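# Move the SOC bottle from fridge to bench, close door

## Task

Find the bottle marked SOC in the refrigerator's bin, lift it out and set it upright on the bench. The other three bottles must remain upright inside the refrigerator, and the refrigerator door must end up closed. If none of the four bottles is marked SOC, take none out, close the door, and press the CALL key on the operator panel until it latches down.

## Robot and tools

Robot: two UR7e-type arms, left_arm and right_arm, each with a Robotiq 2F-140 gripper and each riding its own carriage on a single floor track. left_rail is always the carriage toward +y and carries left_arm; right_rail carries right_arm. These names do not match left and right in the pictures. An arm's base sits at x = 0, y = its carriage's position_m, z = 0.04 m, facing +x. The left gripper's fingers can fold: grip with the outer quarter of the pads, and do not jab the fingertips into surfaces, or later grips may slip. The right gripper's fingers are rigid.

Frames: results use one scene frame fixed to the table. Table top is z = 0, +z is up, +x is the direction the arms face, +y is to their left, and the track runs along y at x = 0 (y = 0 at its middle). The table edge is at x = 0.17 m. end_effector_position is in metres, orientation is a wxyz quaternion. In a gripper's own axes the fingers point along +z and close along y. The reported point lies between the pads; fingertips extend about 33 mm past it (9 mm when wide open).

execute_actions(actions, cameras): actions run in order. Each action may hold rows (1 to 15), steps (1 to 450 control steps of 1/30 s, default 15), until, and device keys left_rail / right_rail. A row is one flat list of 18 numbers, each in [-1, 1], covering both arms: left dx, dy, dz, rx, ry, rz, gripper position, force_limit, speed, then the same nine for the right. The six pose numbers are offsets, not poses: measured from that arm's Hand target as it stood when the action began, expressed in the Hand target's own axes. Every row in an action counts from that same start, not from the prior row. Scale: 1.0 equals 0.6 m or 180 degrees; rx, ry, rz form one rotation vector. Sending all six as 0 re-requests the current Hand target. Each row lasts one step; afterward the arm keeps heading for the last row's target for the remaining steps. For gentle motion ramp the offset up by about 0.01 per row. Gripper position: +1 fully open (140 mm), about -0.8 pads touch, -1 closes until blocked. force_limit and speed also run -1 to +1 (both start at +1); slower and lower means gentler grips. To leave a gripper unchanged, resend its last three numbers; a 0 is a real command. until only reads the rails, e.g. {"right_rail": {"position_status": ["!=", "moving"]}} or {"all": {"status": "ended"}}. cameras: a list of names, ["all"] or []; images come by default only with an empty actions list.

Rails: {"left_rail": {"position_m": p}} sets an absolute stopping place on the track (left_rail -0.8 to 1.5 m, right_rail -1.5 to 0.8 m); speed_m_s 0.01 to 1; acceleration_factor 0.1 to 1; {"stop": true} brakes. Keep carriages at least 0.78 m apart. After sending a position, run an action with an until on that rail's position_status before moving the arm. A row target travels with its carriage. Any out-of-range value rejects the whole call.

move(target, speed, blend, stop_force, zero, blocking, cameras): straight-line paths for both grippers. target is one 18-number row or a list of up to 15 such rows, all offsets from the Hand targets at the move's start, same scale and axes as above. speed in m/s, 0.002 to 3.6 (default 0.25). blend in metres for rounding corners in a list. stop_force in N, 3 to 120: ends an arm's path when its wrist sensor feels that much push; use it to approach contact slowly, and leave it out when backing away from a contact. zero (true/false) chooses whether the force reference is reset first. blocking=false returns early; then only wait or stop, or a single action without rows, until a result shows the move ended. Its result adds a move: line such as done, off_target, held, fault or moving, with limits=paced or limits=held.

wait(seconds 0 to 10) lets time pass. stop brakes a running move. zoom_image(camera, region [x0, y0, x1, y1], at most 504 by 504 pixels) enlarges part of the latest image from cam_high, cam_low, cam_bench_left, cam_bench_mid, cam_bench_right, cam_left_wrist or cam_right_wrist (all 896x504). zero_wrist_force(arm) resets that arm's force reading. read_manual gives licence texts. finished_scene ends the scene for good.

Result lines: Hand target (what the next offsets count from); Joint positions and velocities (carriage in m, then six joints in rad); Joint torques; Wrist force and torque in the gripper's own axes plus a peak line; Motor temperatures (MOTOR HOT at 70 °C, brakes at 85 °C); object_status (0 moving, 1 blocked while opening, 2 blocked while closing, meaning something is gripped, 3 reached its setting or pads met); position_measured in counts (3 open, about 75 = 100 mm, 139 = 60 mm, 200 = 20 mm, 230 pads touching); Tool commands; each rail's position_m, position_status (moving, done, contact_stop, time_out, stopped, stopped_with_arm, stopped_for_other_arm, stopped_for_other_carriage) and position_answer (taken or not_taken).

Avoid: anything falling off the table, onto the track or onto the metal strip beside it, which fails the task; dropping or tossing parts; fast impacts. Never command a target beyond a firm contact: an arm halts for 10 s if a joint's contact torque reaches its limit (141 N m for the large joints, 26.3 N m for the wrists) or outside force reaches roughly 150 N. Keep the arms, carriages and grippers from touching each other. Orientation commands are clipped to 32 degrees from the current one each step, so large turns need several actions. Grip heavy bottles near their middle to limit twisting load.

Each tool is called as name([rows], argument=value, ...), one row to a line, values as JSON.

## Session

execute_actions(actions=[])

Scene clock: 0.00 s.
left_arm: end_effector_position=(+0.3456, +1.2668, +0.5800) position_measured=3 object_status=3 end_effector_quat_wxyz=(+0.000, +0.000, +1.000, +0.000) | right_arm: end_effector_position=(+0.3456, -1.3520, +0.5800) position_measured=3 object_status=3 end_effector_quat_wxyz=(+0.000, +0.000, +1.000, +0.000)
Joint positions: left_arm=[1.24 -0.316 -1.725 0.971 -0.816 -1.571 -0.316] | right_arm=[-1.379 -0.316 -1.725 0.971 -0.816 -1.571 -0.316]
Joint velocities: within noise
Joint torques (N m): no reading
Motor temperatures (°C): left_arm=[33 36 33 39 39 42] | right_arm=[31 34 30 35 40 36]
Wrist force (N): no reading
Wrist torque (N m): no reading
Wrist force, peak (N): no reading
Hand target: left_arm +0.3456, +1.2668, +0.5800; +0.000, +0.000, +1.000, +0.000 | right_arm +0.3456, -1.3520, +0.5800; +0.000, +0.000, +1.000, +0.000
Tool commands: left_gripper/position=+1.0 left_gripper/force_limit=+1.0 left_gripper/speed=+1.0 right_gripper/position=+1.0 right_gripper/force_limit=+1.0 right_gripper/speed=+1.0
left_rail: position_m=1.240 position_status=done
right_rail: position_m=-1.379 position_status=done

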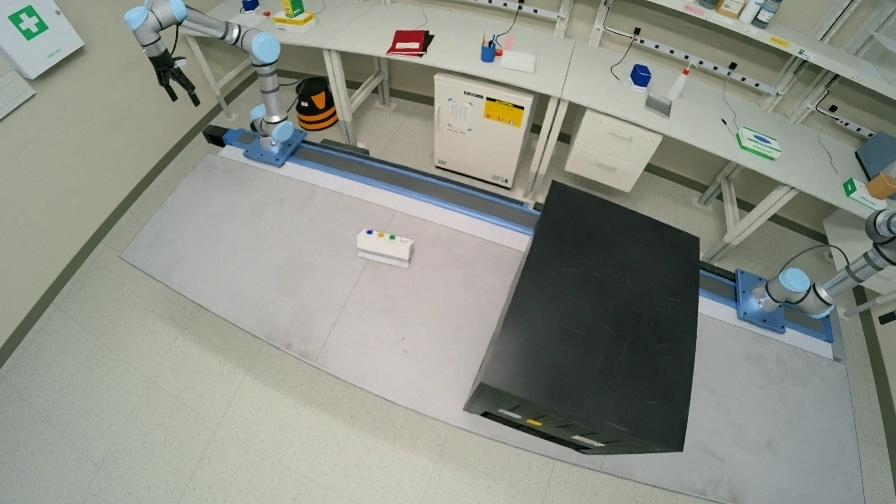

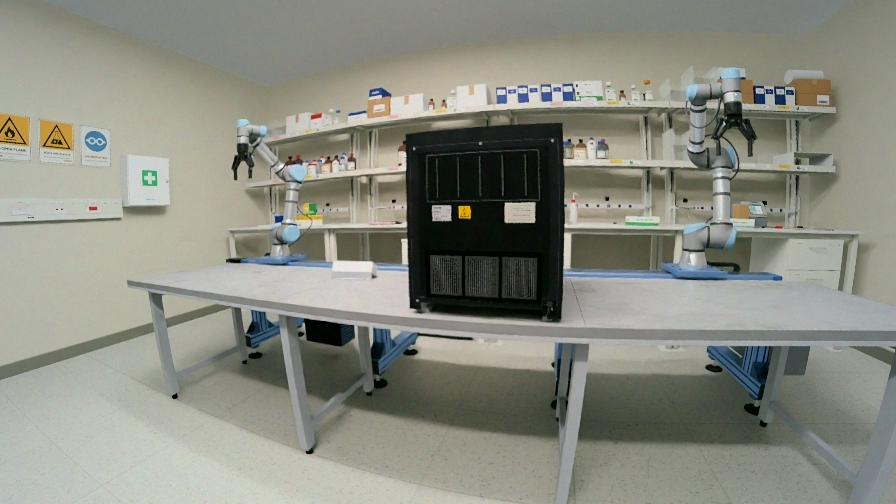

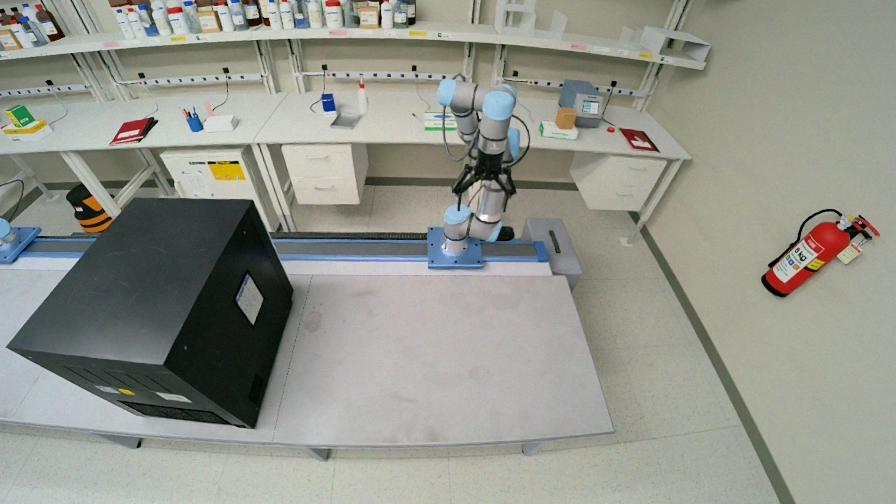

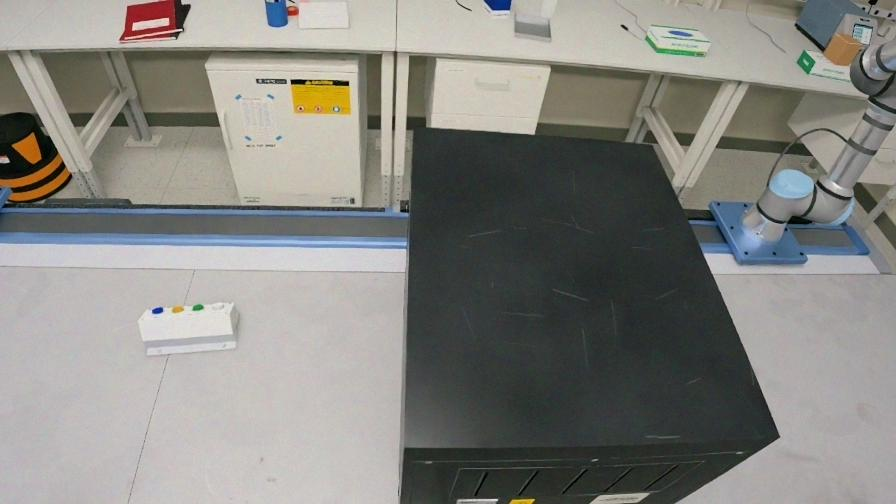

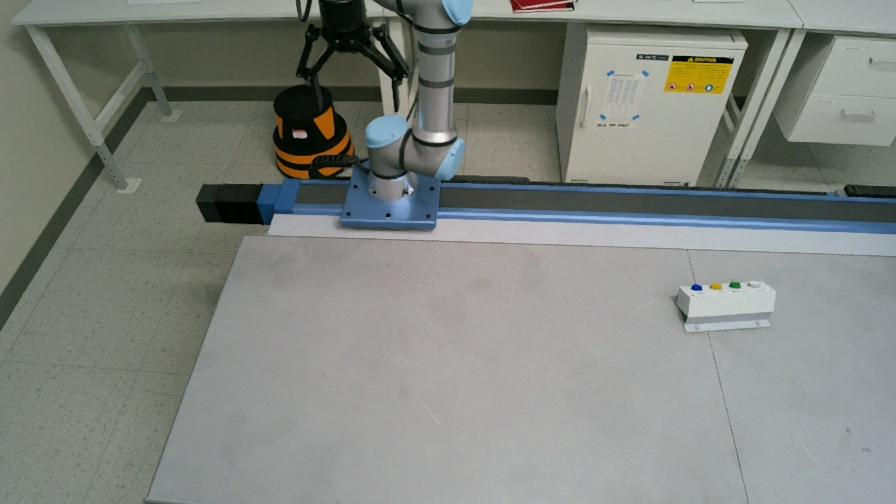

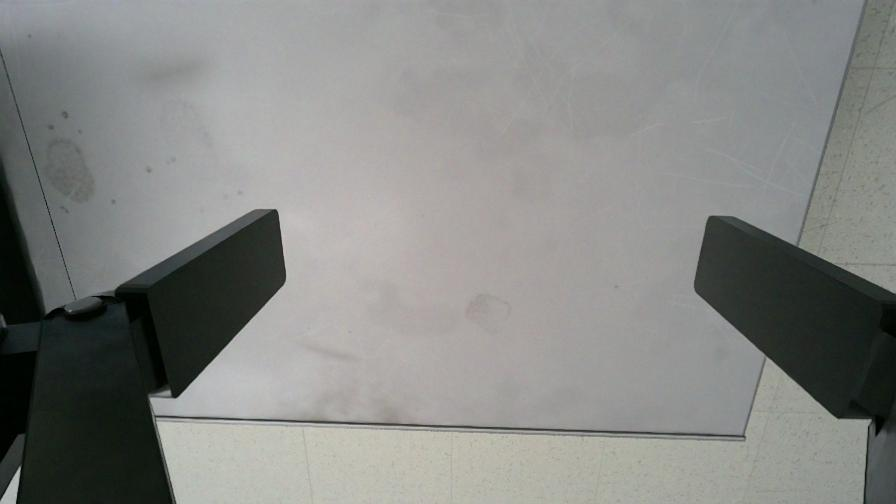

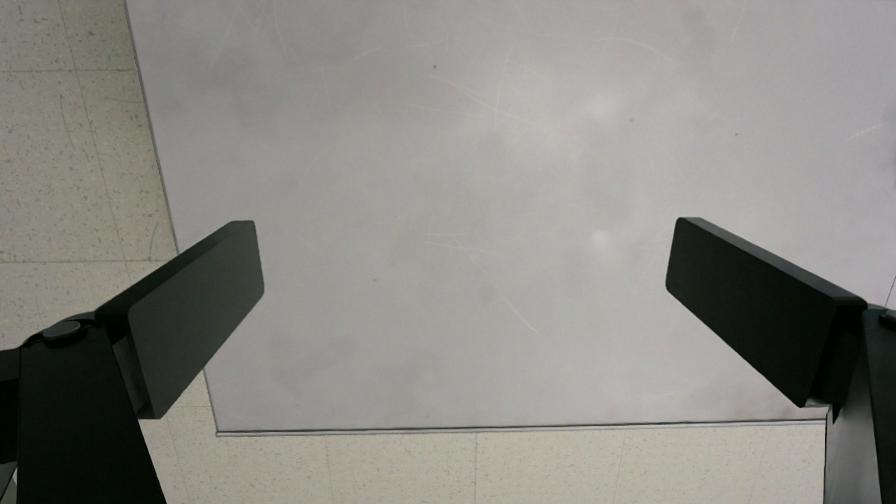

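execute_actions([
  {"right_rail":{"position_m":-0.75},"steps":150,"until":{"right_rail":{"position_status":["!=","moving"]}}},
])

move(target=[0,0,0,0,0,0,1,1,1,0.443,0.955,0.133,-0.56,0.232,0.56,1,1,1], speed=0.5, cameras=["cam_right_wrist","cam_high"])

Scene clock: 48.90 s.
left_arm: end_effector_position=(+0.3456, +1.2668, +0.5800) position_measured=3 object_status=3 end_effector_quat_wxyz=(+0.000, +0.000, +1.000, +0.000) | right_arm: end_effector_position=(+0.3456, -0.7228, +0.5800) position_measured=3 object_status=3 end_effector_quat_wxyz=(+0.000, +0.000, +1.000, +0.000)
Joint positions: left_arm=[1.24 -0.316 -1.725 0.971 -0.816 -1.571 -0.316] | right_arm=[-0.75 -0.316 -1.725 0.971 -0.816 -1.571 -0.316]
Joint torques (N m): left_arm=[0.69 -12.98 -21.44 -3.05 -0.2 -0.12] | right_arm=[0.01 -13.72 -17.34 -2.62 -0.3 -0.11]
Wrist force (N): left_arm=[0.1 -0.3 -0.3] | right_arm=[0.1 -0.1 0.1]
Wrist torque (N m): left_arm=[-0.08 -0.03 0.00] | right_arm=[-0.03 -0.02 0.00]
Wrist force, peak (N): left_arm=[-0.4 0.4 -0.2] | right_arm=[0.1 -2.2 0.3]
Hand target: left_arm +0.3456, +1.2668, +0.5800; +0.000, +0.000, +1.000, +0.000 | right_arm +0.3456, -0.7228, +0.5800; +0.000, +0.000, +1.000, +0.000
Tool commands: left_gripper/position=+1.0 left_gripper/force_limit=+1.0 left_gripper/speed=+1.0 right_gripper/position=+1.0 right_gripper/force_limit=+1.0 right_gripper/speed=+1.0
left_rail: position_m=1.240 position_status=done
right_rail: position_m=-0.750 position_status=done

Scene clock: 52.50 s.
left_arm: end_effector_position=(+0.3456, +1.2668, +0.5800) position_measured=3 object_status=3 end_effector_quat_wxyz=(+0.000, +0.000, +1.000, +0.000) | right_arm: end_effector_position=(+0.0790, -0.1503, +0.5002) position_measured=3 object_status=3 end_effector_quat_wxyz=(-0.241, +0.663, +0.240, +0.667)
Joint positions: left_arm=[1.24 -0.316 -1.725 0.971 -0.816 -1.571 -0.316] | right_arm=[-0.75 -0.876 -3.362 1.547 0.163 0.006 1.651]
Joint torques (N m): left_arm=[0.68 -13.19 -21.23 -3.15 -0.09 -0.16] | right_arm=[-13.31 34.34 11.09 -4.48 4.98 1.23]
Wrist force (N): left_arm=[0.0 0.6 0.0] | right_arm=[0.3 -0.2 -0.3]
Wrist torque (N m): left_arm=[0.12 0.00 0.00] | right_arm=[-0.12 -0.05 0.20]
Wrist force, peak (N): left_arm=[0.0 0.6 0.0] | right_arm=[-1.0 -2.6 1.3]
Hand target: left_arm +0.3456, +1.2668, +0.5800; +0.000, +0.000, +1.000, +0.000 | right_arm +0.0798, -0.1497, +0.5002; -0.271, +0.653, +0.271, +0.653
Off the commanded pose: left_arm 0.000 m, 0 deg | right_arm 0.001 m, 5 deg.
left_rail: position_m=1.240 position_status=done
right_rail: position_m=-0.750 position_status=done
shoulder posture changed (right arm): the wrist came as close to joint 2's axis as it can, and the arm is now in the other of its two shoulder postures.
move: off_target (right_arm)
camera_calibration:
cam_right_wrist: T_world_to_cam=[[0.639029, -0.768974, -0.0178928, -0.150509], [-0.27328, -0.205232, -0.939786, 0.461911], [0.718999, 0.605441, -0.341294, 0.351201], [0, 0, 0, 1]] pos_world=[-0.0301029, -0.23357, 0.551268]
Images, in order (width x height): cam_high 896x504, cam_right_wrist 896x504.

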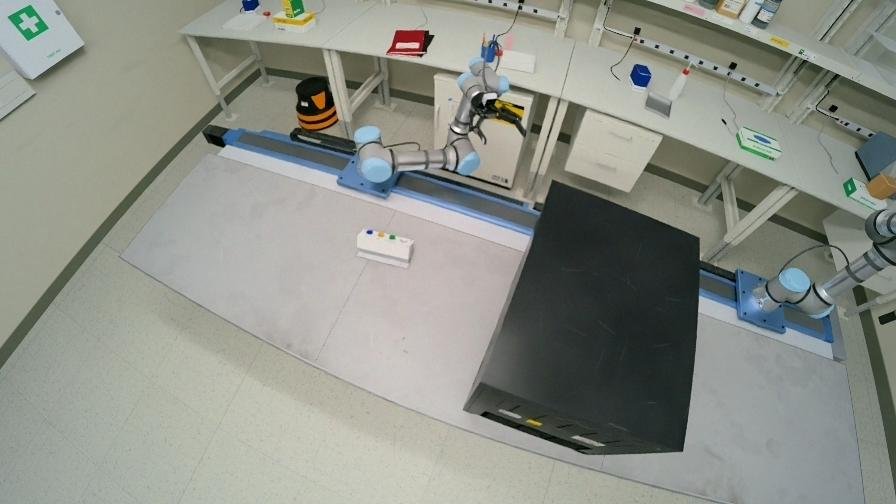

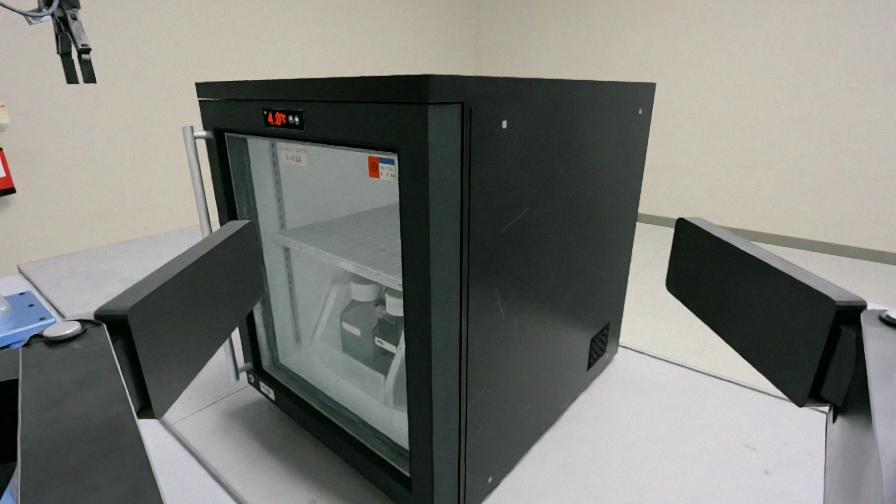

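zoom_image(camera="cam_right_wrist", region=[160, 70, 500, 504])

Scaled by 1.161 from the camera's 896x504 image, which has a finer 1280x720 frame.

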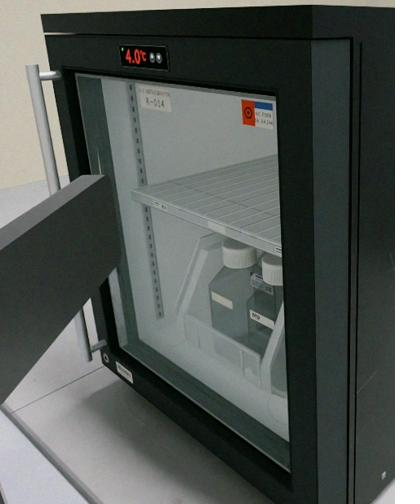

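execute_actions([
  {"right_rail":{"position_m":-0.55},"steps":150,"until":{"right_rail":{"position_status":["!=","moving"]}}},
])

move(target=[0,0,0,0,0,0,1,1,1,-0.333,-0.118,0.118,-0.25,0,0,1,1,1], cameras=["cam_right_wrist","cam_high"])

zoom_image(camera="cam_right_wrist", region=[300, 0, 700, 400])

Scene clock: 73.00 s.
left_arm: end_effector_position=(+0.3456, +1.2668, +0.5800) position_measured=3 object_status=3 end_effector_quat_wxyz=(+0.000, +0.000, +1.000, +0.000) | right_arm: end_effector_position=(+0.0790, +0.0496, +0.5002) position_measured=3 object_status=3 end_effector_quat_wxyz=(-0.243, +0.660, +0.240, +0.669)
Joint positions: left_arm=[1.24 -0.316 -1.725 0.971 -0.816 -1.571 -0.316] | right_arm=[-0.55 -0.877 -3.387 1.57 0.08 0.013 1.737]
Joint torques (N m): left_arm=[0.1 -13.23 -22.03 -3.34 -0.42 -0.1] | right_arm=[-11.44 34.03 10.58 -4.82 4.92 1.42]
Wrist force (N): left_arm=[0.0 -0.2 0.1] | right_arm=[0.2 0.0 -0.3]
Wrist torque (N m): left_arm=[-0.05 0.01 -0.01] | right_arm=[-0.08 -0.03 0.18]
Wrist force, peak (N): left_arm=[0.0 0.3 -0.5] | right_arm=[0.4 1.9 -2.1]
Hand target: left_arm +0.3456, +1.2668, +0.5800; +0.000, +0.000, +1.000, +0.000 | right_arm +0.0798, +0.0502, +0.5002; -0.271, +0.653, +0.271, +0.653
Tool commands: left_gripper/position=+1.0 left_gripper/force_limit=+1.0 left_gripper/speed=+1.0 right_gripper/position=+1.0 right_gripper/force_limit=+1.0 right_gripper/speed=+1.0
Off the commanded pose: left_arm 0.000 m, 0 deg | right_arm 0.001 m, 5 deg.
left_rail: position_m=1.240 position_status=done
right_rail: position_m=-0.550 position_status=done

Scene clock: 73.80 s.
left_arm: end_effector_position=(+0.3456, +1.2668, +0.5800) position_measured=3 object_status=3 end_effector_quat_wxyz=(+0.000, +0.000, +1.000, +0.000) | right_arm: end_effector_position=(+0.0799, +0.0677, +0.4648) position_measured=3 object_status=3 end_effector_quat_wxyz=(-0.230, +0.670, +0.232, +0.667)
Joint positions: left_arm=[1.24 -0.316 -1.725 0.971 -0.816 -1.571 -0.316] | right_arm=[-0.55 -0.905 -3.441 1.537 0.144 -0.006 1.759]
Joint torques (N m): left_arm=[-0.24 -12.88 -21.41 -3.24 -0.13 0.04] | right_arm=[16.62 63.71 14.33 -4.74 4.52 -1.58]
Wrist force (N): left_arm=[-0.2 -0.1 0.0] | right_arm=[0.5 0.1 0.2]
Wrist torque (N m): left_arm=[-0.03 0.04 -0.01] | right_arm=[-0.06 -0.07 0.34]
Wrist force, peak (N): left_arm=[0.5 0.2 0.1] | right_arm=[-8.4 -4.2 2.1]
Hand target: left_arm +0.3456, +1.2668, +0.5800; +0.000, +0.000, +1.000, +0.000 | right_arm +0.0799, +0.0677, +0.4648; -0.230, +0.670, +0.232, +0.667 (not the last commanded pose)
Off the commanded pose: left_arm 0.000 m, 0 deg | right_arm 0.184 m, 38 deg.
left_rail: position_m=1.240 position_status=done
right_rail: position_m=-0.550 position_status=done
move: held (right_arm; a check stopped the path); limits=held
pose unreachable (right arm): on one or more control steps of this call, first in action 0 (counted from 0), this arm could not follow its commanded pose, so it was not sent that pose on those steps. It may still have moved: this result reports where it is.
cause: moving toward the commanded pose would bring a part of the arm (just beyond joint 3 (shoulder lift)) too close to the robot's own body.
camera_calibration:
cam_right_wrist: T_world_to_cam=[[0.615534, -0.787924, -0.0171245, 0.0187835], [-0.287451, -0.204221, -0.93577, 0.472769], [0.733819, 0.580921, -0.352195, 0.212006], [0, 0, 0, 1]] pos_world=[-0.0312385, -0.0118094, 0.517392]
Images, in order (width x height): cam_high 896x504, cam_right_wrist 896x504.

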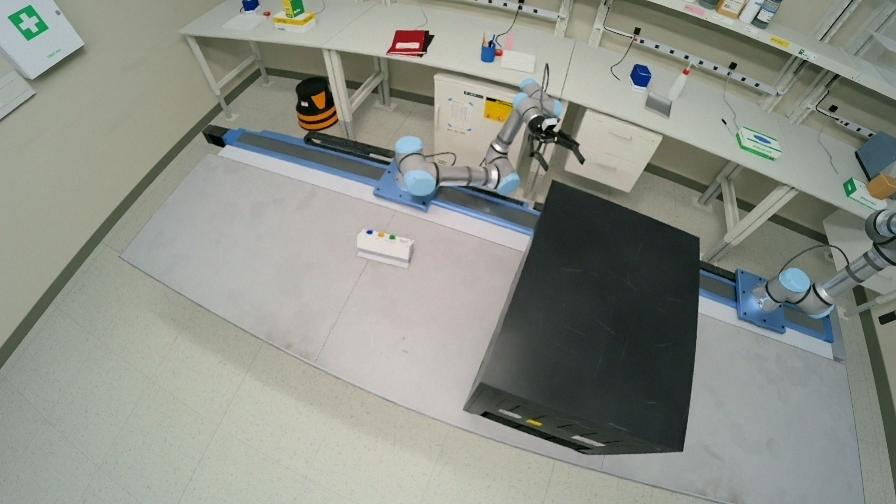

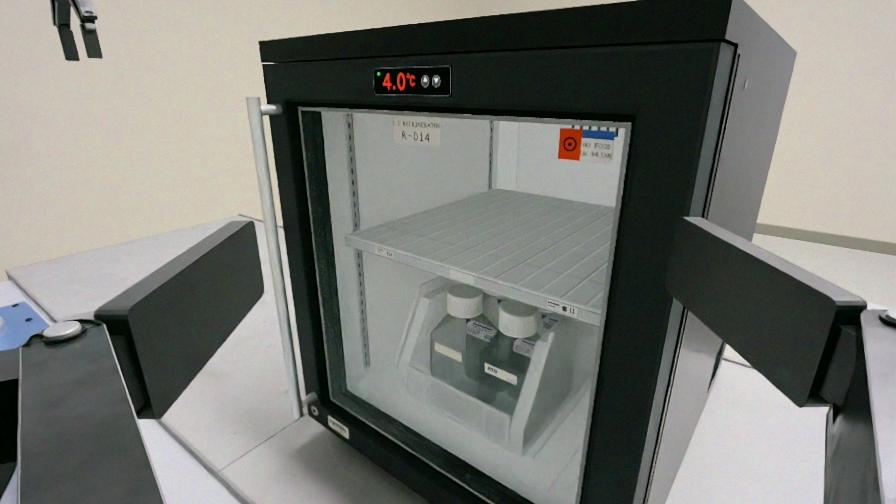

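Scaled by 1.260 from the camera's 896x504 image, which has a finer 1280x720 frame.

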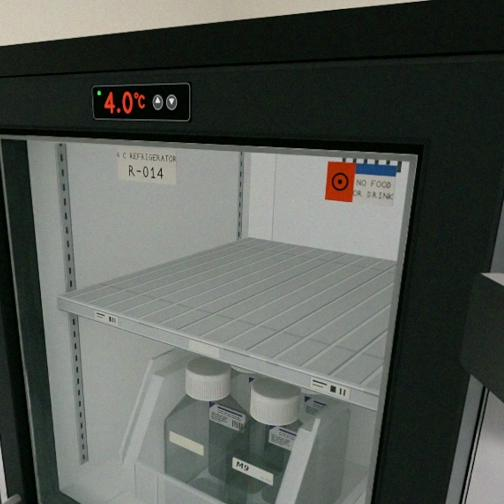

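zoom_image(camera="cam_right_wrist", region=[390, 270, 570, 430])

Scaled by 2.800 from the camera's 896x504 image, which has a finer 1280x720 frame.

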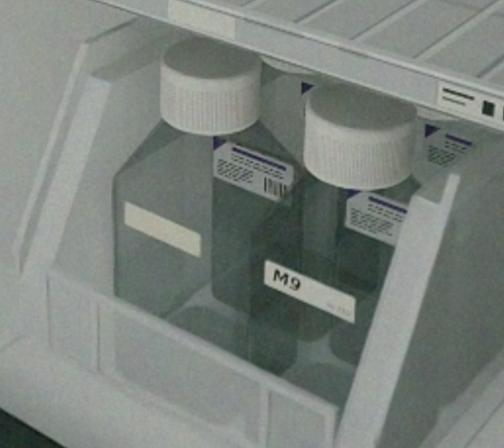

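execute_actions([
  {"right_rail":{"position_m":-1.35},"left_rail":{"position_m":0.95},"steps":150,"until":{"all":{"status":"ended"}}},
])

move([
  [0.107,-0.382,0,0,0,0.222,1,1,1,0.08,0,0,0,0,0,1,1,1],
  [0.432,-0.605,0,0,0,0.444,1,1,1,0.167,0,0,0,0,0,1,1,1],
], speed=0.5, blend=0.05, cameras=["cam_high","cam_bench_left"])

Scene clock: 148.40 s.
left_arm: end_effector_position=(+0.3456, +0.9772, +0.5800) position_measured=3 object_status=3 end_effector_quat_wxyz=(+0.000, +0.000, +1.000, +0.000) | right_arm: end_effector_position=(+0.0799, -0.7325, +0.4649) position_measured=3 object_status=3 end_effector_quat_wxyz=(-0.230, +0.670, +0.232, +0.667)
Joint positions: left_arm=[0.95 -0.316 -1.725 0.971 -0.816 -1.571 -0.316] | right_arm=[-1.35 -0.905 -3.441 1.537 0.144 -0.006 1.759]
Joint torques (N m): left_arm=[1.56 -11.97 -22.02 -3.53 -0.23 -0.04] | right_arm=[0.54 56.03 -2.43 -3.37 4.22 -1.05]
Wrist force (N): left_arm=[0.1 0.1 -0.1] | right_arm=[0.4 0.1 -0.1]
Wrist torque (N m): left_arm=[0.02 -0.01 0.00] | right_arm=[-0.06 -0.05 0.33]
Wrist force, peak (N): left_arm=[0.1 1.8 0.2] | right_arm=[0.5 1.4 -1.1]
Hand target: left_arm +0.3456, +0.9772, +0.5800; +0.000, +0.000, +1.000, +0.000 | right_arm +0.0799, -0.7325, +0.4648; -0.230, +0.670, +0.232, +0.667 (not the last commanded pose)
Tool commands: left_gripper/position=+1.0 left_gripper/force_limit=+1.0 left_gripper/speed=+1.0 right_gripper/position=+1.0 right_gripper/force_limit=+1.0 right_gripper/speed=+1.0
Off the commanded pose: left_arm 0.000 m, 0 deg | right_arm 0.184 m, 38 deg.
left_rail: position_m=0.950 position_status=done
right_rail: position_m=-1.350 position_status=done

Scene clock: 150.43 s.
left_arm: end_effector_position=(+0.0864, +0.6142, +0.5800) position_measured=3 object_status=3 end_effector_quat_wxyz=(+0.000, +0.642, +0.767, +0.000) | right_arm: end_effector_position=(+0.0802, -0.7321, +0.5651) position_measured=3 object_status=3 end_effector_quat_wxyz=(-0.229, +0.670, +0.232, +0.667) end_effector_velocity=(+0.000, +0.000, +0.000) end_effector_angular_velocity=(-0.001, +0.000, +0.000)
Joint positions: left_arm=[0.95 -1.713 -1.725 0.971 -0.816 -1.571 -0.319] | right_arm=[-1.35 -0.906 -3.219 1.361 0.077 -0.005 1.779]
Joint velocities: left_arm=[within noise] | right_arm=[0 0 0.001 -0.001 0.005 0 -0.006]
Joint torques (N m): left_arm=[-5.35 0.09 -34.1 -1.45 1.8 1.91] | right_arm=[-9.39 65.82 -2.2 -0.74 -0.21 -1.43]
Wrist force (N): left_arm=[-0.1 -0.2 -0.4] | right_arm=[0.7 -0.6 -0.2]
Wrist torque (N m): left_arm=[-0.03 0.03 -0.04] | right_arm=[-0.21 -0.10 0.30]
Wrist force, peak (N): left_arm=[-1.0 -2.4 0.3] | right_arm=[1.0 -0.2 0.2]
Hand target: left_arm +0.0864, +0.6142, +0.5800; +0.000, +0.642, +0.766, +0.000 | right_arm +0.0803, -0.7320, +0.5650; -0.230, +0.670, +0.232, +0.667
Off the commanded pose: left_arm 0.000 m, 0 deg | right_arm 0.000 m, 0 deg.
left_rail: position_m=0.950 position_status=done
right_rail: position_m=-1.350 position_status=done
move: done
Images, in order (width x height): cam_high 896x504, cam_bench_left 896x504.

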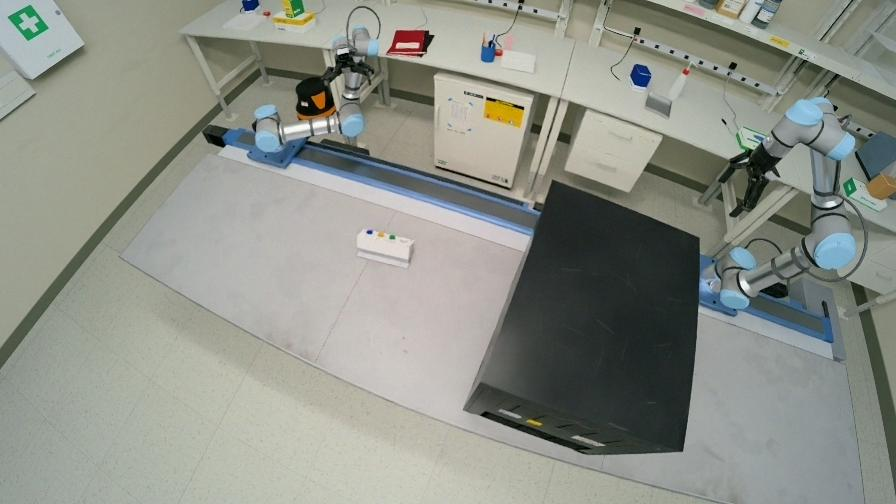

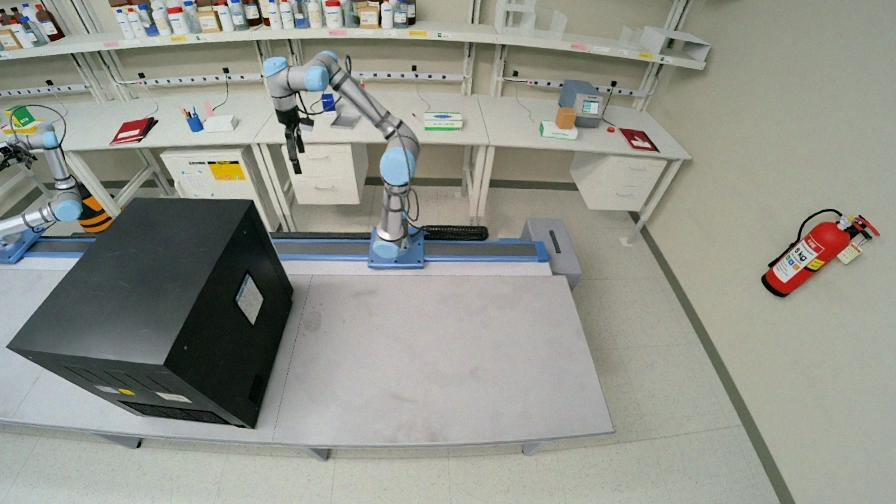

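move(target=[-0.290,-0.0275,0.40,-0.4257,0.357,0.4257,0.1,1,1,0,0,0,0,0,0,1,1,1], speed=0.3, cameras=["cam_left_wrist","cam_high"])

Scene clock: 168.30 s.
left_arm: end_effector_position=(+0.1006, +0.4401, +0.3400) position_measured=117 object_status=3 end_effector_quat_wxyz=(+0.000, +0.707, +0.000, +0.707) | right_arm: end_effector_position=(+0.0802, -0.7321, +0.5650) position_measured=3 object_status=3 end_effector_quat_wxyz=(-0.229, +0.670, +0.232, +0.667)
Joint positions: left_arm=[0.95 -2.206 -1.15 1.545 -0.394 -0.636 0] | right_arm=[-1.35 -0.906 -3.218 1.361 0.078 -0.006 1.778]
Joint torques (N m): left_arm=[-6.73 -26.55 -9.75 2.83 1.63 -1.99] | right_arm=[12.82 64.29 -2.26 -0.69 -0.29 -1.38]
Wrist force (N): left_arm=[0.2 0.4 -0.3] | right_arm=[0.5 -0.3 0.1]
Wrist torque (N m): left_arm=[0.21 0.00 -0.01] | right_arm=[-0.17 -0.07 0.30]
Wrist force, peak (N): left_arm=[-1.2 0.3 -0.2] | right_arm=[0.8 -0.3 0.2]
Hand target: left_arm +0.1006, +0.4400, +0.3400; +0.000, +0.707, +0.000, +0.707 | right_arm +0.0802, -0.7321, +0.5650; -0.229, +0.670, +0.232, +0.667
Off the commanded pose: left_arm 0.000 m, 0 deg | right_arm 0.000 m, 0 deg.
left_rail: position_m=0.950 position_status=done
right_rail: position_m=-1.350 position_status=done
move: done
camera_calibration:
cam_left_wrist: T_world_to_cam=[[0.0331236, -0.999415, -0.00847421, 0.447946], [-0.32971, -0.00292257, -0.944078, 0.356882], [0.943501, 0.0340653, -0.329614, 0.148966], [0, 0, 0, 1]] pos_world=[-0.0377192, 0.443652, 0.389822]
Images, in order (width x height): cam_high 896x504, cam_left_wrist 896x504.

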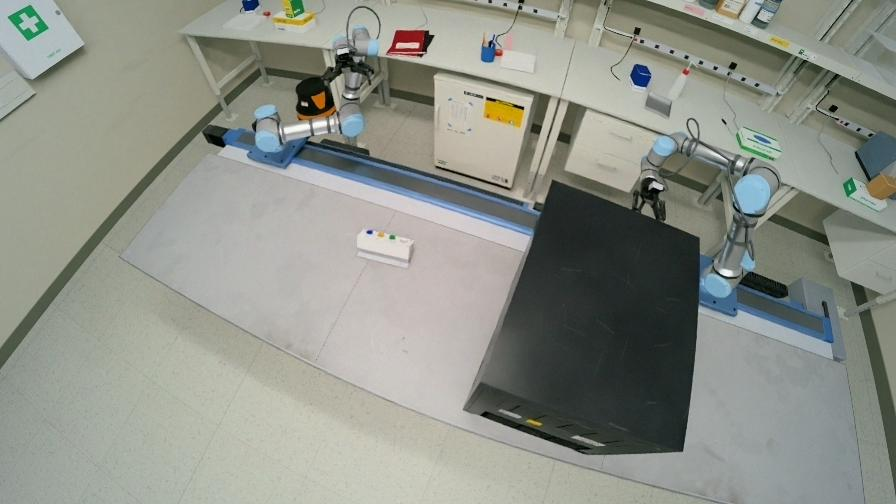

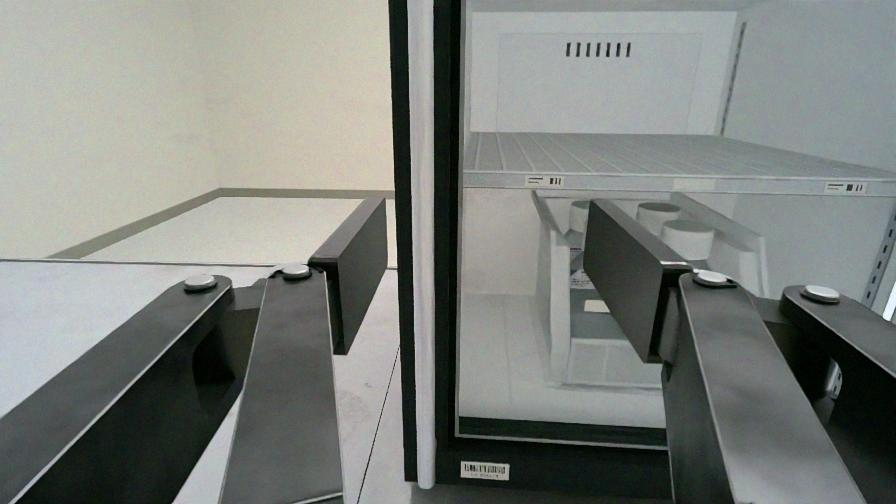

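move(target=[0,-0.037,0.175,0,0,0,0.1,1,1,0,0,0,0,0,0,1,1,1], speed=0.08, stop_force=8, cameras=["cam_left_wrist"])

Scene clock: 183.97 s.
left_arm: end_effector_position=(+0.2056, +0.4623, +0.3401) position_measured=117 object_status=3 end_effector_quat_wxyz=(+0.000, +0.707, +0.000, +0.707) | right_arm: end_effector_position=(+0.0802, -0.7321, +0.5650) position_measured=3 object_status=3 end_effector_quat_wxyz=(-0.229, +0.670, +0.232, +0.667)
Joint positions: left_arm=[0.95 -2.054 -1.268 1.712 -0.443 -0.484 0] | right_arm=[-1.35 -0.906 -3.218 1.361 0.078 -0.006 1.778]
Joint torques (N m): left_arm=[7.06 -48.07 -10.34 -0.25 1.7 1.89] | right_arm=[13.19 64.62 -2.03 -0.67 -0.04 -1.31]
Wrist force (N): left_arm=[-0.2 0.3 -0.4] | right_arm=[0.3 -0.5 -0.3]
Wrist torque (N m): left_arm=[0.19 0.08 -0.01] | right_arm=[-0.21 -0.02 0.30]
Wrist force, peak (N): left_arm=[-0.3 0.7 -1.1] | right_arm=[0.6 -0.7 0.0]
Hand target: left_arm +0.2056, +0.4623, +0.3401; +0.000, +0.707, +0.000, +0.707 | right_arm +0.0802, -0.7321, +0.5650; -0.229, +0.670, +0.232, +0.667
Off the commanded pose: left_arm 0.000 m, 0 deg | right_arm 0.000 m, 0 deg.
left_rail: position_m=0.950 position_status=done
right_rail: position_m=-1.350 position_status=done
move: done
camera_calibration:
cam_left_wrist: T_world_to_cam=[[0.0329638, -0.999419, -0.00862534, 0.466827], [-0.329629, -0.00272416, -0.944107, 0.391479], [0.943535, 0.0339645, -0.329527, 0.0491494], [0, 0, 0, 1]] pos_world=[0.0672803, 0.465953, 0.389821]
Images, in order (width x height): cam_left_wrist 896x504.

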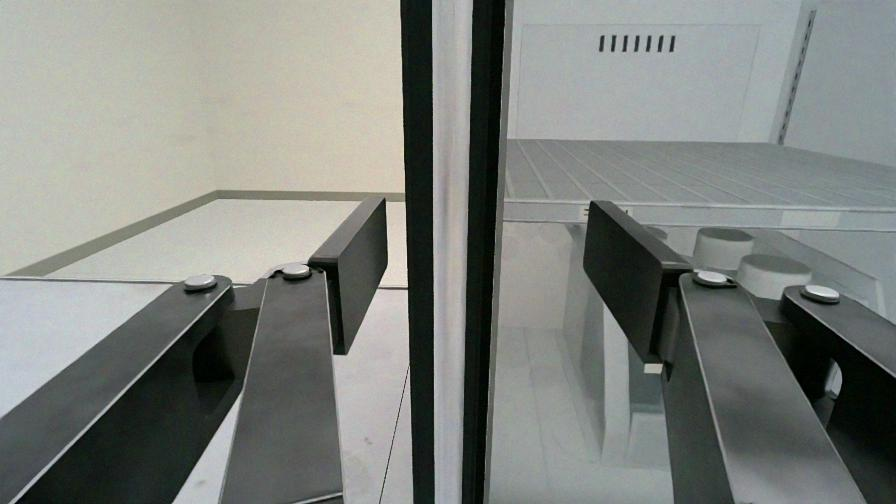

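move(target=[0,-0.021,0.022,0,0,0,0.1,1,1,0,0,0,0,0,0,1,1,1], speed=0.06, stop_force=8)

execute_actions([
  {"rows":[[0,0,0,0,0,0,-1,-0.3,-1,0,0,0,0,0,0,1,1,1]],"steps":90},
], cameras=["cam_left_wrist"])

Scene clock: 191.93 s.
left_arm: end_effector_position=(+0.2188, +0.4749, +0.3401) position_measured=117 object_status=3 end_effector_quat_wxyz=(+0.000, +0.707, +0.000, +0.707) | right_arm: end_effector_position=(+0.0802, -0.7321, +0.5650) position_measured=3 object_status=3 end_effector_quat_wxyz=(-0.229, +0.670, +0.232, +0.667)
Joint positions: left_arm=[0.95 -2.042 -1.301 1.756 -0.455 -0.471 0] | right_arm=[-1.35 -0.906 -3.218 1.361 0.078 -0.006 1.778]
Joint torques (N m): left_arm=[6.69 -44.94 -9.69 -0.38 1.65 1.73] | right_arm=[13.91 64.09 -1.98 -0.66 -0.33 -1.47]
Wrist force (N): left_arm=[-0.2 0.1 -0.1] | right_arm=[0.4 -0.2 -0.1]
Wrist torque (N m): left_arm=[0.16 0.09 -0.03] | right_arm=[-0.15 -0.06 0.30]
Wrist force, peak (N): left_arm=[-0.2 0.8 -0.3] | right_arm=[0.7 -0.5 -0.3]
Hand target: left_arm +0.2188, +0.4749, +0.3401; +0.000, +0.707, +0.000, +0.707 | right_arm +0.0802, -0.7321, +0.5650; -0.229, +0.670, +0.232, +0.667
Off the commanded pose: left_arm 0.000 m, 0 deg | right_arm 0.000 m, 0 deg.
left_rail: position_m=0.950 position_status=done
right_rail: position_m=-1.350 position_status=done
move: done

Scene clock: 195.13 s.
left_arm: end_effector_position=(+0.2188, +0.4749, +0.3401) position_measured=231 object_status=3 end_effector_quat_wxyz=(+0.000, +0.707, +0.000, +0.707) | right_arm: end_effector_position=(+0.0802, -0.7321, +0.5650) position_measured=3 object_status=3 end_effector_quat_wxyz=(-0.229, +0.670, +0.232, +0.667)
Joint positions: left_arm=[0.95 -2.042 -1.301 1.756 -0.455 -0.471 0] | right_arm=[-1.35 -0.906 -3.218 1.361 0.078 -0.006 1.778]
Joint torques (N m): left_arm=[7.53 -45.21 -9.38 -0.35 1.47 1.74] | right_arm=[13.85 64.28 -2.4 -0.76 -0.31 -1.63]
Wrist force (N): left_arm=[-0.2 0.2 -0.1] | right_arm=[0.5 -0.2 -0.1]
Wrist torque (N m): left_arm=[0.18 0.08 -0.02] | right_arm=[-0.15 -0.07 0.30]
Wrist force, peak (N): left_arm=[0.0 0.8 0.0] | right_arm=[0.8 -0.4 0.3]
Hand target: left_arm +0.2188, +0.4749, +0.3401; +0.000, +0.707, +0.000, +0.707 | right_arm +0.0802, -0.7321, +0.5650; -0.229, +0.670, +0.232, +0.667
Off the commanded pose: left_arm 0.000 m, 0 deg | right_arm 0.000 m, 0 deg.
left_rail: position_m=0.950 position_status=done
right_rail: position_m=-1.350 position_status=done
camera_calibration:
cam_left_wrist: T_world_to_cam=[[0.0329638, -0.999419, -0.00862534, 0.478985], [-0.329629, -0.00272416, -0.944107, 0.395865], [0.943535, 0.0339645, -0.329527, 0.0362668], [0, 0, 0, 1]] pos_world=[0.0804803, 0.478553, 0.389821]
Images, in order (width x height): cam_left_wrist 896x504.

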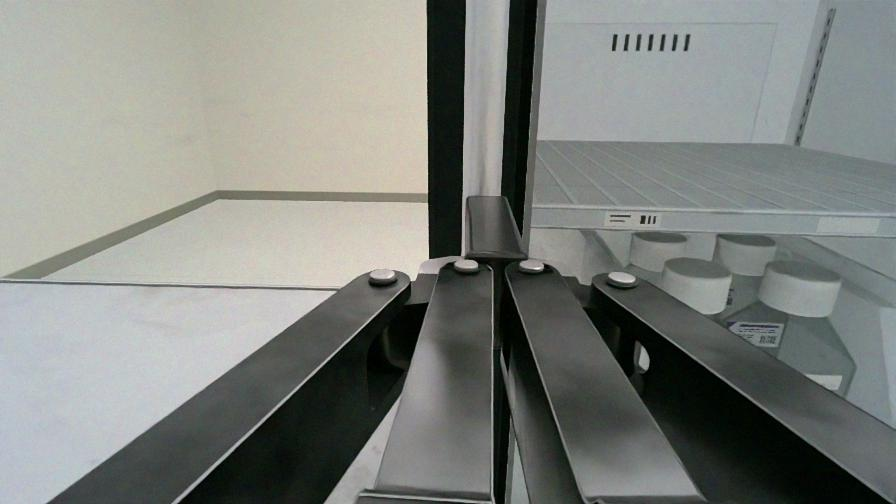

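execute_actions([
  {"rows":[[0,0,0,0,0,0,0.1,-0.3,0,0,0,0,0,0,0,1,1,1]],"steps":40},
])

move(target=[0,0,0.04,0,0,0,0.1,-0.3,0,0,0,0,0,0,0,1,1,1], speed=0.05, stop_force=6)

execute_actions([
  {"rows":[[0,0,0,0,0,0,-1,-0.1,-1,0,0,0,0,0,0,1,1,1]],"steps":90},
], cameras=["cam_left_wrist"])

Scene clock: 209.73 s.
left_arm: end_effector_position=(+0.2188, +0.4749, +0.3401) position_measured=117 object_status=3 end_effector_quat_wxyz=(+0.000, +0.707, +0.000, +0.707) | right_arm: end_effector_position=(+0.0802, -0.7321, +0.5650) position_measured=3 object_status=3 end_effector_quat_wxyz=(-0.229, +0.670, +0.232, +0.667)
Joint positions: left_arm=[0.95 -2.042 -1.301 1.756 -0.455 -0.471 0] | right_arm=[-1.35 -0.906 -3.218 1.361 0.078 -0.006 1.778]
Joint torques (N m): left_arm=[6.01 -45.55 -10.2 -0.36 -0.81 1.79] | right_arm=[13.51 64.4 -3.23 -0.81 -0.4 -1.41]
Wrist force (N): left_arm=[-0.1 0.6 0.1] | right_arm=[0.6 -0.3 -0.1]
Wrist torque (N m): left_arm=[0.27 0.09 -0.02] | right_arm=[-0.15 -0.09 0.30]
Wrist force, peak (N): left_arm=[0.1 0.7 -0.4] | right_arm=[0.9 -0.4 -0.1]
Hand target: left_arm +0.2188, +0.4749, +0.3401; +0.000, +0.707, +0.000, +0.707 | right_arm +0.0802, -0.7321, +0.5650; -0.229, +0.670, +0.232, +0.667
Off the commanded pose: left_arm 0.000 m, 0 deg | right_arm 0.000 m, 0 deg.
left_rail: position_m=0.950 position_status=done
right_rail: position_m=-1.350 position_status=done

Scene clock: 211.10 s.
left_arm: end_effector_position=(+0.2428, +0.4749, +0.3401) position_measured=117 object_status=3 end_effector_quat_wxyz=(+0.000, +0.707, +0.000, +0.707) | right_arm: end_effector_position=(+0.0802, -0.7321, +0.5650) position_measured=3 object_status=3 end_effector_quat_wxyz=(-0.229, +0.670, +0.232, +0.667)
Joint positions: left_arm=[0.95 -1.995 -1.31 1.768 -0.457 -0.425 0] | right_arm=[-1.35 -0.906 -3.218 1.361 0.078 -0.006 1.778]
Joint torques (N m): left_arm=[6.77 -45.09 -8.75 -0.44 1.63 -1.6] | right_arm=[13.4 63.75 -2.72 -0.65 -0.52 -1.47]
Wrist force (N): left_arm=[-0.2 0.1 -0.1] | right_arm=[0.7 -0.5 -0.1]
Wrist torque (N m): left_arm=[0.14 0.10 -0.02] | right_arm=[-0.21 -0.10 0.30]
Wrist force, peak (N): left_arm=[0.1 0.1 -0.8] | right_arm=[0.7 -0.5 -0.1]
Hand target: left_arm +0.2428, +0.4749, +0.3401; +0.000, +0.707, +0.000, +0.707 | right_arm +0.0802, -0.7321, +0.5650; -0.229, +0.670, +0.232, +0.667
Off the commanded pose: left_arm 0.000 m, 0 deg | right_arm 0.000 m, 0 deg.
left_rail: position_m=0.950 position_status=done
right_rail: position_m=-1.350 position_status=done
move: done

Scene clock: 214.30 s.
left_arm: end_effector_position=(+0.2428, +0.4753, +0.3401) position_measured=209 object_status=2 end_effector_quat_wxyz=(-0.001, +0.707, +0.000, +0.707) | right_arm: end_effector_position=(+0.0802, -0.7321, +0.5650) position_measured=3 object_status=3 end_effector_quat_wxyz=(-0.229, +0.670, +0.232, +0.667)
Joint positions: left_arm=[0.95 -1.995 -1.31 1.768 -0.457 -0.426 0] | right_arm=[-1.35 -0.906 -3.218 1.361 0.078 -0.006 1.778]
Joint torques (N m): left_arm=[-7.19 -23.56 -40.55 -2.93 9.22 -1.58] | right_arm=[13.3 64.06 -2.45 -0.69 -0.34 -1.56]
Wrist force (N): left_arm=[1.1 -34.6 -15.4] | right_arm=[0.4 -0.4 -0.2]
Wrist torque (N m): left_arm=[0.95 0.09 0.06] | right_arm=[-0.17 -0.04 0.31]
Wrist force, peak (N): left_arm=[1.7 -34.9 -16.1] | right_arm=[0.8 -0.5 -0.2]
Hand target: left_arm +0.2428, +0.4749, +0.3401; +0.000, +0.707, +0.000, +0.707 | right_arm +0.0802, -0.7321, +0.5650; -0.229, +0.670, +0.232, +0.667
Off the commanded pose: left_arm 0.000 m, 0 deg | right_arm 0.000 m, 0 deg.
left_rail: position_m=0.950 position_status=done
right_rail: position_m=-1.350 position_status=done
camera_calibration:
cam_left_wrist: T_world_to_cam=[[0.0341329, -0.99938, -0.00862248, 0.478246], [-0.329611, -0.00311191, -0.944112, 0.403963], [0.9435, 0.0350673, -0.329513, 0.013081], [0, 0, 0, 1]] pos_world=[0.104485, 0.478748, 0.389821]
Images, in order (width x height): cam_left_wrist 896x504.

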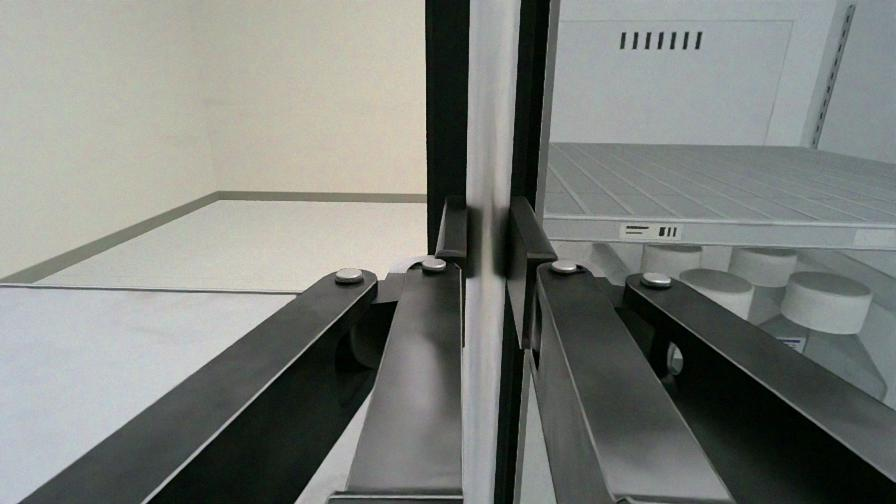

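move([
  [0,0.009,-0.058,0,0,0,-1,-0.1,-1,0,0,0,0,0,0,1,1,1],
  [0,0.034,-0.137,0,0,0,-1,-0.1,-1,0,0,0,0,0,0,1,1,1],
  [0,0.074,-0.222,0,0,0,-1,-0.1,-1,0,0,0,0,0,0,1,1,1],
], speed=0.06, blend=0.01, cameras=["cam_left_wrist","cam_high"])

Scene clock: 227.83 s.
left_arm: end_effector_position=(+0.1091, +0.4429, +0.3400) position_measured=209 object_status=2 end_effector_quat_wxyz=(-0.014, +0.707, +0.014, +0.707) | right_arm: end_effector_position=(+0.0802, -0.7321, +0.5650) position_measured=3 object_status=3 end_effector_quat_wxyz=(-0.229, +0.670, +0.232, +0.667)
Joint positions: left_arm=[0.95 -2.183 -1.138 1.527 -0.388 -0.652 0] | right_arm=[-1.35 -0.906 -3.218 1.361 0.078 -0.006 1.778]
Joint torques (N m): left_arm=[-3.03 -20.79 -39.77 -0.39 9.24 -1.57] | right_arm=[13.53 63.49 -3.15 -0.73 -0.23 -1.31]
Wrist force (N): left_arm=[5.3 -35.6 -12.1] | right_arm=[0.6 -0.3 -0.1]
Wrist torque (N m): left_arm=[1.10 0.07 0.02] | right_arm=[-0.16 -0.07 0.30]
Wrist force, peak (N): left_arm=[1.6 -35.3 -14.9] | right_arm=[0.9 -0.3 -0.2]
Hand target: left_arm +0.1096, +0.4304, +0.3400; +0.000, +0.707, +0.000, +0.707 | right_arm +0.0802, -0.7321, +0.5650; -0.229, +0.670, +0.232, +0.667
Off the commanded pose: left_arm 0.012 m, 2 deg | right_arm 0.000 m, 0 deg.
left_rail: position_m=0.950 position_status=done
right_rail: position_m=-1.350 position_status=done
move: off_target (left_arm)
camera_calibration:
cam_left_wrist: T_world_to_cam=[[0.0718574, -0.997377, -0.00872291, 0.445445], [-0.329286, -0.0154669, -0.944103, 0.365124], [0.941492, 0.0707132, -0.329534, 0.124782], [0, 0, 0, 1]] pos_world=[-0.0292591, 0.4411, 0.38972]
Images, in order (width x height): cam_high 896x504, cam_left_wrist 896x504.

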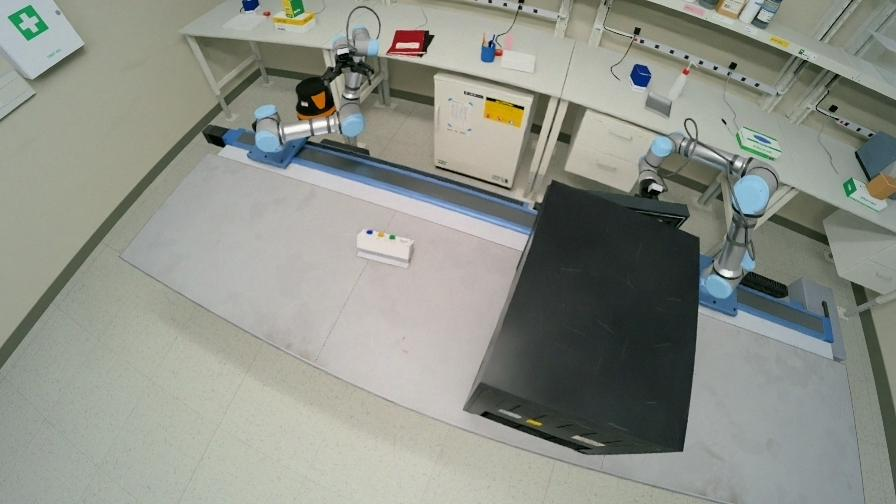

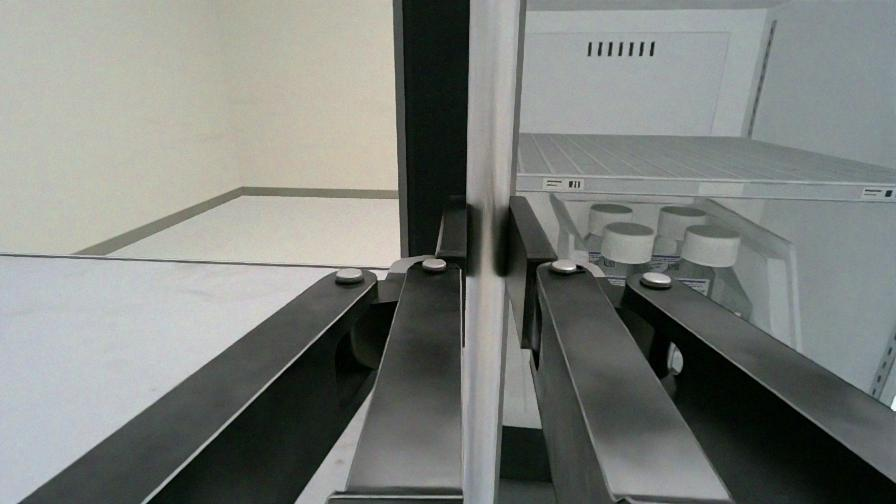

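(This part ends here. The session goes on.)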